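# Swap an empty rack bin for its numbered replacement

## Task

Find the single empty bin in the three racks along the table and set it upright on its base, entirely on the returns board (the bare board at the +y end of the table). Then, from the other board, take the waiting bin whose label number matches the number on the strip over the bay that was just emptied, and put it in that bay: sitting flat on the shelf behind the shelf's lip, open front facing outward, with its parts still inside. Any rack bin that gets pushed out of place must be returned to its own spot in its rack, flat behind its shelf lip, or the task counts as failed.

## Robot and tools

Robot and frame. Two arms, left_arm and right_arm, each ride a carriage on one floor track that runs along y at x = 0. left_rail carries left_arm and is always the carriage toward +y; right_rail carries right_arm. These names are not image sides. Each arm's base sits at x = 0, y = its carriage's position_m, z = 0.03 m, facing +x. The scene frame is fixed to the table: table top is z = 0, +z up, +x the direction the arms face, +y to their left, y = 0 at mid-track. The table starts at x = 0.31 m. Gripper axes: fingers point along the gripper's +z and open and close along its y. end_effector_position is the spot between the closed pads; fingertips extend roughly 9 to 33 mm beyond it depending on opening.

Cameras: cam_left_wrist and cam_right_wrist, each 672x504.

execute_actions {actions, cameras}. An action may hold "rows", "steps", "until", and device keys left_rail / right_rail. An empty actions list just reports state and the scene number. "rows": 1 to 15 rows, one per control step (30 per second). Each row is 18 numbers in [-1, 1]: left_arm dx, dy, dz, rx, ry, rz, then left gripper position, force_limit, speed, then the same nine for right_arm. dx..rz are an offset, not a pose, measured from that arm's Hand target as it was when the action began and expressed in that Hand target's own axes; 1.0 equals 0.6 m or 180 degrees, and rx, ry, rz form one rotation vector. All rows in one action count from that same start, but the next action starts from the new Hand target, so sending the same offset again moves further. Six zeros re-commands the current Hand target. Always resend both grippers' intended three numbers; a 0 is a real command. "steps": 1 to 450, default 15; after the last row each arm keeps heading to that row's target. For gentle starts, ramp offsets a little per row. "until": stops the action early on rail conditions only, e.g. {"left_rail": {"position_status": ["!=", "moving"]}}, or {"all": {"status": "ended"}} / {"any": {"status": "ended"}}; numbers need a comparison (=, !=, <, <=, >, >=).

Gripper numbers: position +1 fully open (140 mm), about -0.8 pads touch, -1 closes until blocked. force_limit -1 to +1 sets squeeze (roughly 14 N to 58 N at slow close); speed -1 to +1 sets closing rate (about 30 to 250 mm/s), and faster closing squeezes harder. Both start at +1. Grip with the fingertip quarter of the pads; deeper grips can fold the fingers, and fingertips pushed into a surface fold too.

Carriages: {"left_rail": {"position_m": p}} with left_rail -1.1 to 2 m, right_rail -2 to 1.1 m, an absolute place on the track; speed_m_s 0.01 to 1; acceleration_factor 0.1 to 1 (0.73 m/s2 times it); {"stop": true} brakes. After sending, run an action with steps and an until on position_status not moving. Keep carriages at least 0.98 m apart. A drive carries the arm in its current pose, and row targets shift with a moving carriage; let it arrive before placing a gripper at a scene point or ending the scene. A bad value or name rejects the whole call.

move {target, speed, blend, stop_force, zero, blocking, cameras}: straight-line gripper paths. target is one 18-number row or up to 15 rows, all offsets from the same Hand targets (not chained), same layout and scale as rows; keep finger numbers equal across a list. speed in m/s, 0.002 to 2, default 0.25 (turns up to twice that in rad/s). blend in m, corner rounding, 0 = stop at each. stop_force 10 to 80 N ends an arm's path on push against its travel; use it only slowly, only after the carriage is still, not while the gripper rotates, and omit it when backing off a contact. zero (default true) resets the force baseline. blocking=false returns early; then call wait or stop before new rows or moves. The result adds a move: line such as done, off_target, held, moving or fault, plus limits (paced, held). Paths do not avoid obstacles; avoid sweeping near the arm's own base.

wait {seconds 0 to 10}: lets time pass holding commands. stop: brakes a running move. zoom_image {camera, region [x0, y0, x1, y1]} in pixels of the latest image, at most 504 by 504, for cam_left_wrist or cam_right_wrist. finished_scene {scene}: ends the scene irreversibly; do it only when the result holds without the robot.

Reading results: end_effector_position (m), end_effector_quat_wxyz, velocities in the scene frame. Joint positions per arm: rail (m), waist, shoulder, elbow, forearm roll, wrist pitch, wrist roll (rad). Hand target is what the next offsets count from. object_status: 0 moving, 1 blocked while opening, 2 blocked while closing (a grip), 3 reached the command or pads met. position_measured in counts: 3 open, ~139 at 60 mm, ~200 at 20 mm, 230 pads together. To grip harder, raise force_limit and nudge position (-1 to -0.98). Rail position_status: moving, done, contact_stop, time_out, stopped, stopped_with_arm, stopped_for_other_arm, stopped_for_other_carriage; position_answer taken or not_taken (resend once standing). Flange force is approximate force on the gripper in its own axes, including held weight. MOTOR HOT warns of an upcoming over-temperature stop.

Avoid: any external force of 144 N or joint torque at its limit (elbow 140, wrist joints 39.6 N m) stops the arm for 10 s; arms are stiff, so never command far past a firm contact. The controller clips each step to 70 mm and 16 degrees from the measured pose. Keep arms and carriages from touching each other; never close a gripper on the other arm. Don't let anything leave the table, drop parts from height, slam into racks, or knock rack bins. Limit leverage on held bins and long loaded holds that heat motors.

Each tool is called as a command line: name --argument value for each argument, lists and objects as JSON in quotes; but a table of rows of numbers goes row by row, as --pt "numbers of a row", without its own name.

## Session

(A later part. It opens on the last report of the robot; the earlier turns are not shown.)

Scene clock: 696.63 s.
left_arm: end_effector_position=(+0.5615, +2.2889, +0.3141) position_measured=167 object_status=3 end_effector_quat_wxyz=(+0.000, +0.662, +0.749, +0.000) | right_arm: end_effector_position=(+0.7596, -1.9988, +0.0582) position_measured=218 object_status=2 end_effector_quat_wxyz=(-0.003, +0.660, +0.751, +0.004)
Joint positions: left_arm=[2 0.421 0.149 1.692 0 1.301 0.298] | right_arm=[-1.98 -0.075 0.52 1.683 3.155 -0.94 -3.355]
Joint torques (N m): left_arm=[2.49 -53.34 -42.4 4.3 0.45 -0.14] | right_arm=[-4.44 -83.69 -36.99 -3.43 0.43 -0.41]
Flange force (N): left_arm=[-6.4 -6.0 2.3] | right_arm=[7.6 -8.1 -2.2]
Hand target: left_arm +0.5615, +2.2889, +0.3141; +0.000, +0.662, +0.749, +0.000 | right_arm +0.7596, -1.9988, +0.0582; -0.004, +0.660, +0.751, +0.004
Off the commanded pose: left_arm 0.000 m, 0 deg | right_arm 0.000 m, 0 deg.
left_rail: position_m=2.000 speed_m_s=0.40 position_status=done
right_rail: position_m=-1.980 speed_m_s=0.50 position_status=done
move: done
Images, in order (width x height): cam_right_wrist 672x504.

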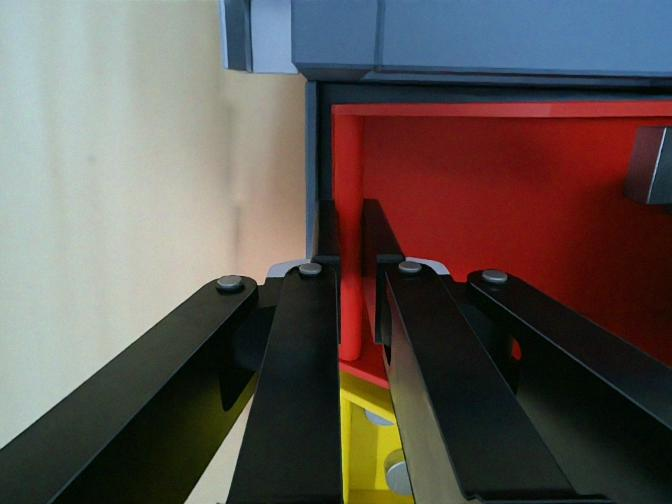

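Behind the lip and down, it appears. Press gently down, release and inspect.

move --target '[0,0,0,0,0,0,-0.3,0,-0.7,0,0,0.03,0,0,0,-1,0,-0.9]' --speed 0.02 --stop_force 10 --cameras '[]'

execute_actions --actions '[{"rows":[[0,0,0,0,0,0,-0.3,0,-0.7,0,0,0,0,0,0,-0.6,0,-0.9]],"steps":30}]' --cameras '[]'

move --pt "0 0 0 0 0 0 -0.3 0 -0.7 0 0 -0.1 0 0 0 -0.6 0 -0.9" --pt "0 0 0 0 0 0 -0.3 0 -0.7 0 -0.2 -0.45 0 0 0 -0.6 0 -0.9" --cameras '["cam_right_wrist"]'

zoom_image --camera "cam_right_wrist" --region '[300, 0, 672, 300]'

move --pt "0 0 0 0 0 0 -0.3 0 -0.7 0 0 0 0 0 0.539 0.9 0 0" --cameras '[]'

move --pt "0 0 0 0 0 0 -0.3 0 -0.7 -0.1 0 0 0 0.3 0 0.9 0 0" --cameras '["cam_right_wrist"]'

zoom_image --camera "cam_right_wrist" --region '[200, 120, 550, 400]'

Scene clock: 705.57 s.
left_arm: end_effector_position=(+0.5615, +2.2889, +0.3141) position_measured=167 object_status=3 end_effector_quat_wxyz=(+0.000, +0.662, +0.749, +0.000) | right_arm: end_effector_position=(+0.7596, -1.9987, +0.0528) position_measured=218 object_status=2 end_effector_quat_wxyz=(-0.004, +0.660, +0.751, +0.004)
Joint positions: left_arm=[2 0.421 0.149 1.692 0 1.301 0.298] | right_arm=[-1.98 -0.075 0.525 1.686 3.156 -0.931 -3.355]
Joint torques (N m): left_arm=[2.9 -53.35 -42.54 4.31 0.44 -0.17] | right_arm=[-3.23 -62.65 -29.51 -2.87 3.97 -0.47]
Flange force (N): left_arm=[-7.0 -6.1 2.3] | right_arm=[7.4 -16.9 -32.6]
Hand target: left_arm +0.5615, +2.2889, +0.3141; +0.000, +0.662, +0.749, +0.000 | right_arm +0.7596, -1.9987, +0.0528; -0.004, +0.660, +0.751, +0.004 (not the last commanded pose)
Off the commanded pose: left_arm 0.000 m, 0 deg | right_arm 0.013 m, 0 deg.
left_rail: position_m=2.000 speed_m_s=0.40 position_status=done
right_rail: position_m=-1.980 speed_m_s=0.50 position_status=done
move: contact (right_arm)
No camera images: "cameras" was empty.

Scene clock: 706.77 s.
left_arm: end_effector_position=(+0.5615, +2.2889, +0.3141) position_measured=167 object_status=3 end_effector_quat_wxyz=(+0.000, +0.662, +0.749, +0.000) | right_arm: end_effector_position=(+0.7596, -1.9987, +0.0527) position_measured=205 object_status=3 end_effector_quat_wxyz=(-0.004, +0.660, +0.751, +0.004)
Joint positions: left_arm=[2 0.421 0.149 1.692 0 1.301 0.298] | right_arm=[-1.98 -0.075 0.525 1.686 3.156 -0.931 -3.355]
Joint torques (N m): left_arm=[2.73 -53.23 -42.36 4.32 0.48 -0.19] | right_arm=[-5.15 -84.92 -36.86 -3.48 -0.02 -0.43]
Flange force (N): left_arm=[-6.7 -5.9 1.9] | right_arm=[7.7 -6.7 -1.0]
Hand target: left_arm +0.5615, +2.2889, +0.3141; +0.000, +0.662, +0.749, +0.000 | right_arm +0.7596, -1.9987, +0.0528; -0.004, +0.660, +0.751, +0.004
Off the commanded pose: left_arm 0.000 m, 0 deg | right_arm 0.000 m, 0 deg.
left_rail: position_m=2.000 speed_m_s=0.40 position_status=done
right_rail: position_m=-1.980 speed_m_s=0.50 position_status=done
No camera images: "cameras" was empty.

Scene clock: 708.80 s.
left_arm: end_effector_position=(+0.5615, +2.2889, +0.3141) position_measured=167 object_status=3 end_effector_quat_wxyz=(+0.000, +0.662, +0.749, +0.000) | right_arm: end_effector_position=(+0.6405, -2.0173, +0.3225) position_measured=205 object_status=3 end_effector_quat_wxyz=(-0.004, +0.660, +0.751, +0.004)
Joint positions: left_arm=[2 0.421 0.149 1.692 0 1.301 0.298] | right_arm=[-1.98 -0.118 0.161 1.662 3.153 -1.32 -3.392]
Joint torques (N m): left_arm=[2.87 -53.28 -42.46 4.35 0.45 -0.17] | right_arm=[-4.69 -55.65 -42.71 -4.18 -0.03 -0.32]
Flange force (N): left_arm=[-7.1 -5.8 2.1] | right_arm=[9.0 -4.3 0.8]
Hand target: left_arm +0.5615, +2.2889, +0.3141; +0.000, +0.662, +0.749, +0.000 | right_arm +0.6405, -2.0173, +0.3225; -0.004, +0.660, +0.751, +0.004
Off the commanded pose: left_arm 0.000 m, 0 deg | right_arm 0.000 m, 0 deg.
left_rail: position_m=2.000 speed_m_s=0.40 position_status=done
right_rail: position_m=-1.980 speed_m_s=0.50 position_status=done
move: done
Images, in order (width x height): cam_right_wrist 672x504.

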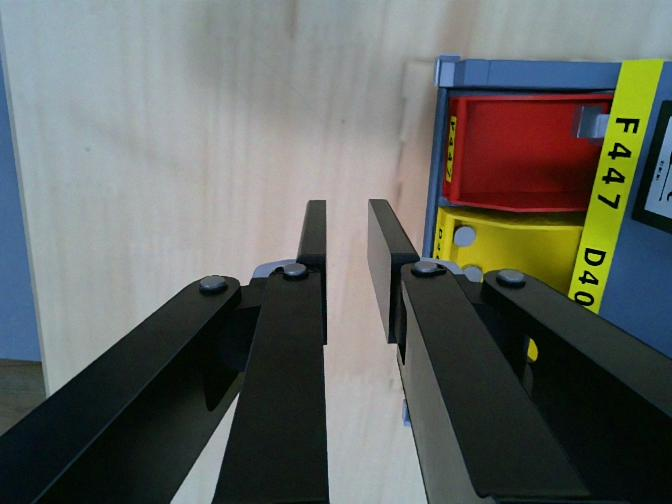

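Scaled by 1.355 from the camera's 672x504 image, which has a finer 960x720 frame.

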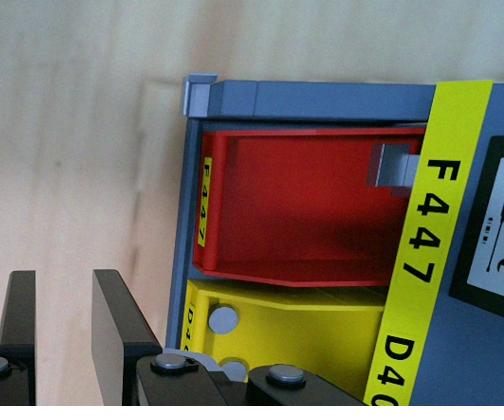

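Scene clock: 712.63 s.
left_arm: end_effector_position=(+0.5615, +2.2889, +0.3141) position_measured=167 object_status=3 end_effector_quat_wxyz=(+0.000, +0.662, +0.749, +0.000) | right_arm: end_effector_position=(+0.6405, -2.0173, +0.3225) position_measured=16 object_status=3 end_effector_quat_wxyz=(-0.006, +1.000, +0.004, +0.000)
Joint positions: left_arm=[2 0.421 0.149 1.692 0 1.301 0.298] | right_arm=[-1.98 -0.118 0.161 1.662 3.153 -1.32 -1.699]
Joint torques (N m): left_arm=[2.52 -52.9 -42.4 4.33 0.43 -0.13] | right_arm=[-5.27 -57.12 -42.94 -4.16 -0.1 -0.37]
Flange force (N): left_arm=[-6.7 -6.6 1.9] | right_arm=[-3.6 -8.6 1.6]
Hand target: left_arm +0.5615, +2.2889, +0.3141; +0.000, +0.662, +0.749, +0.000 | right_arm +0.6405, -2.0173, +0.3225; -0.006, +1.000, +0.004, +0.000
Off the commanded pose: left_arm 0.000 m, 0 deg | right_arm 0.000 m, 0 deg.
left_rail: position_m=2.000 speed_m_s=0.40 position_status=done
right_rail: position_m=-1.980 speed_m_s=0.50 position_status=done
move: done
No camera images: "cameras" was empty.

Scene clock: 715.47 s.
left_arm: end_effector_position=(+0.5615, +2.2889, +0.3141) position_measured=167 object_status=3 end_effector_quat_wxyz=(+0.000, +0.662, +0.749, +0.000) | right_arm: end_effector_position=(+0.5805, -2.0177, +0.3226) position_measured=16 object_status=3 end_effector_quat_wxyz=(-0.007, +0.891, +0.001, +0.454)
Joint positions: left_arm=[2 0.421 0.149 1.692 0 1.301 0.298] | right_arm=[-1.98 -0.243 -0.302 2.349 4.045 -0.266 -2.597]
Joint torques (N m): left_arm=[2.6 -53.33 -42.29 4.32 0.44 -0.19] | right_arm=[-4.37 -6.97 -40.16 -1.78 1.24 -0.25]
Flange force (N): left_arm=[-6.4 -5.5 1.7] | right_arm=[0.0 0.0 0.0]
Hand target: left_arm +0.5615, +2.2889, +0.3141; +0.000, +0.662, +0.749, +0.000 | right_arm +0.5805, -2.0177, +0.3225; -0.007, +0.891, +0.001, +0.454
Off the commanded pose: left_arm 0.000 m, 0 deg | right_arm 0.000 m, 0 deg.
left_rail: position_m=2.000 speed_m_s=0.40 position_status=done
right_rail: position_m=-1.980 speed_m_s=0.50 position_status=done
move: done
Images, in order (width x height): cam_right_wrist 672x504.

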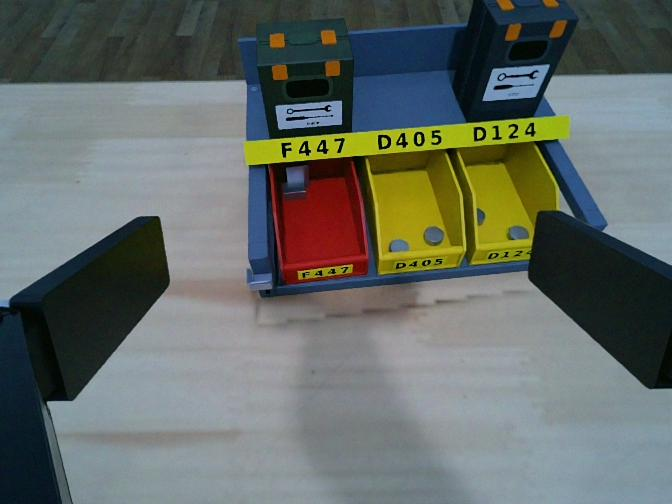

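Scaled by 1.440 from the camera's 672x504 image, which has a finer 960x720 frame.

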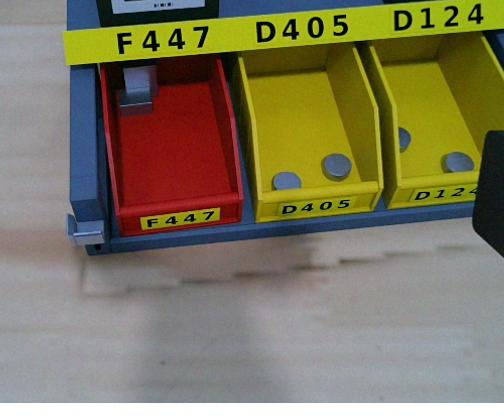

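finished_scene --scene 1

The scene is finished: the task was done.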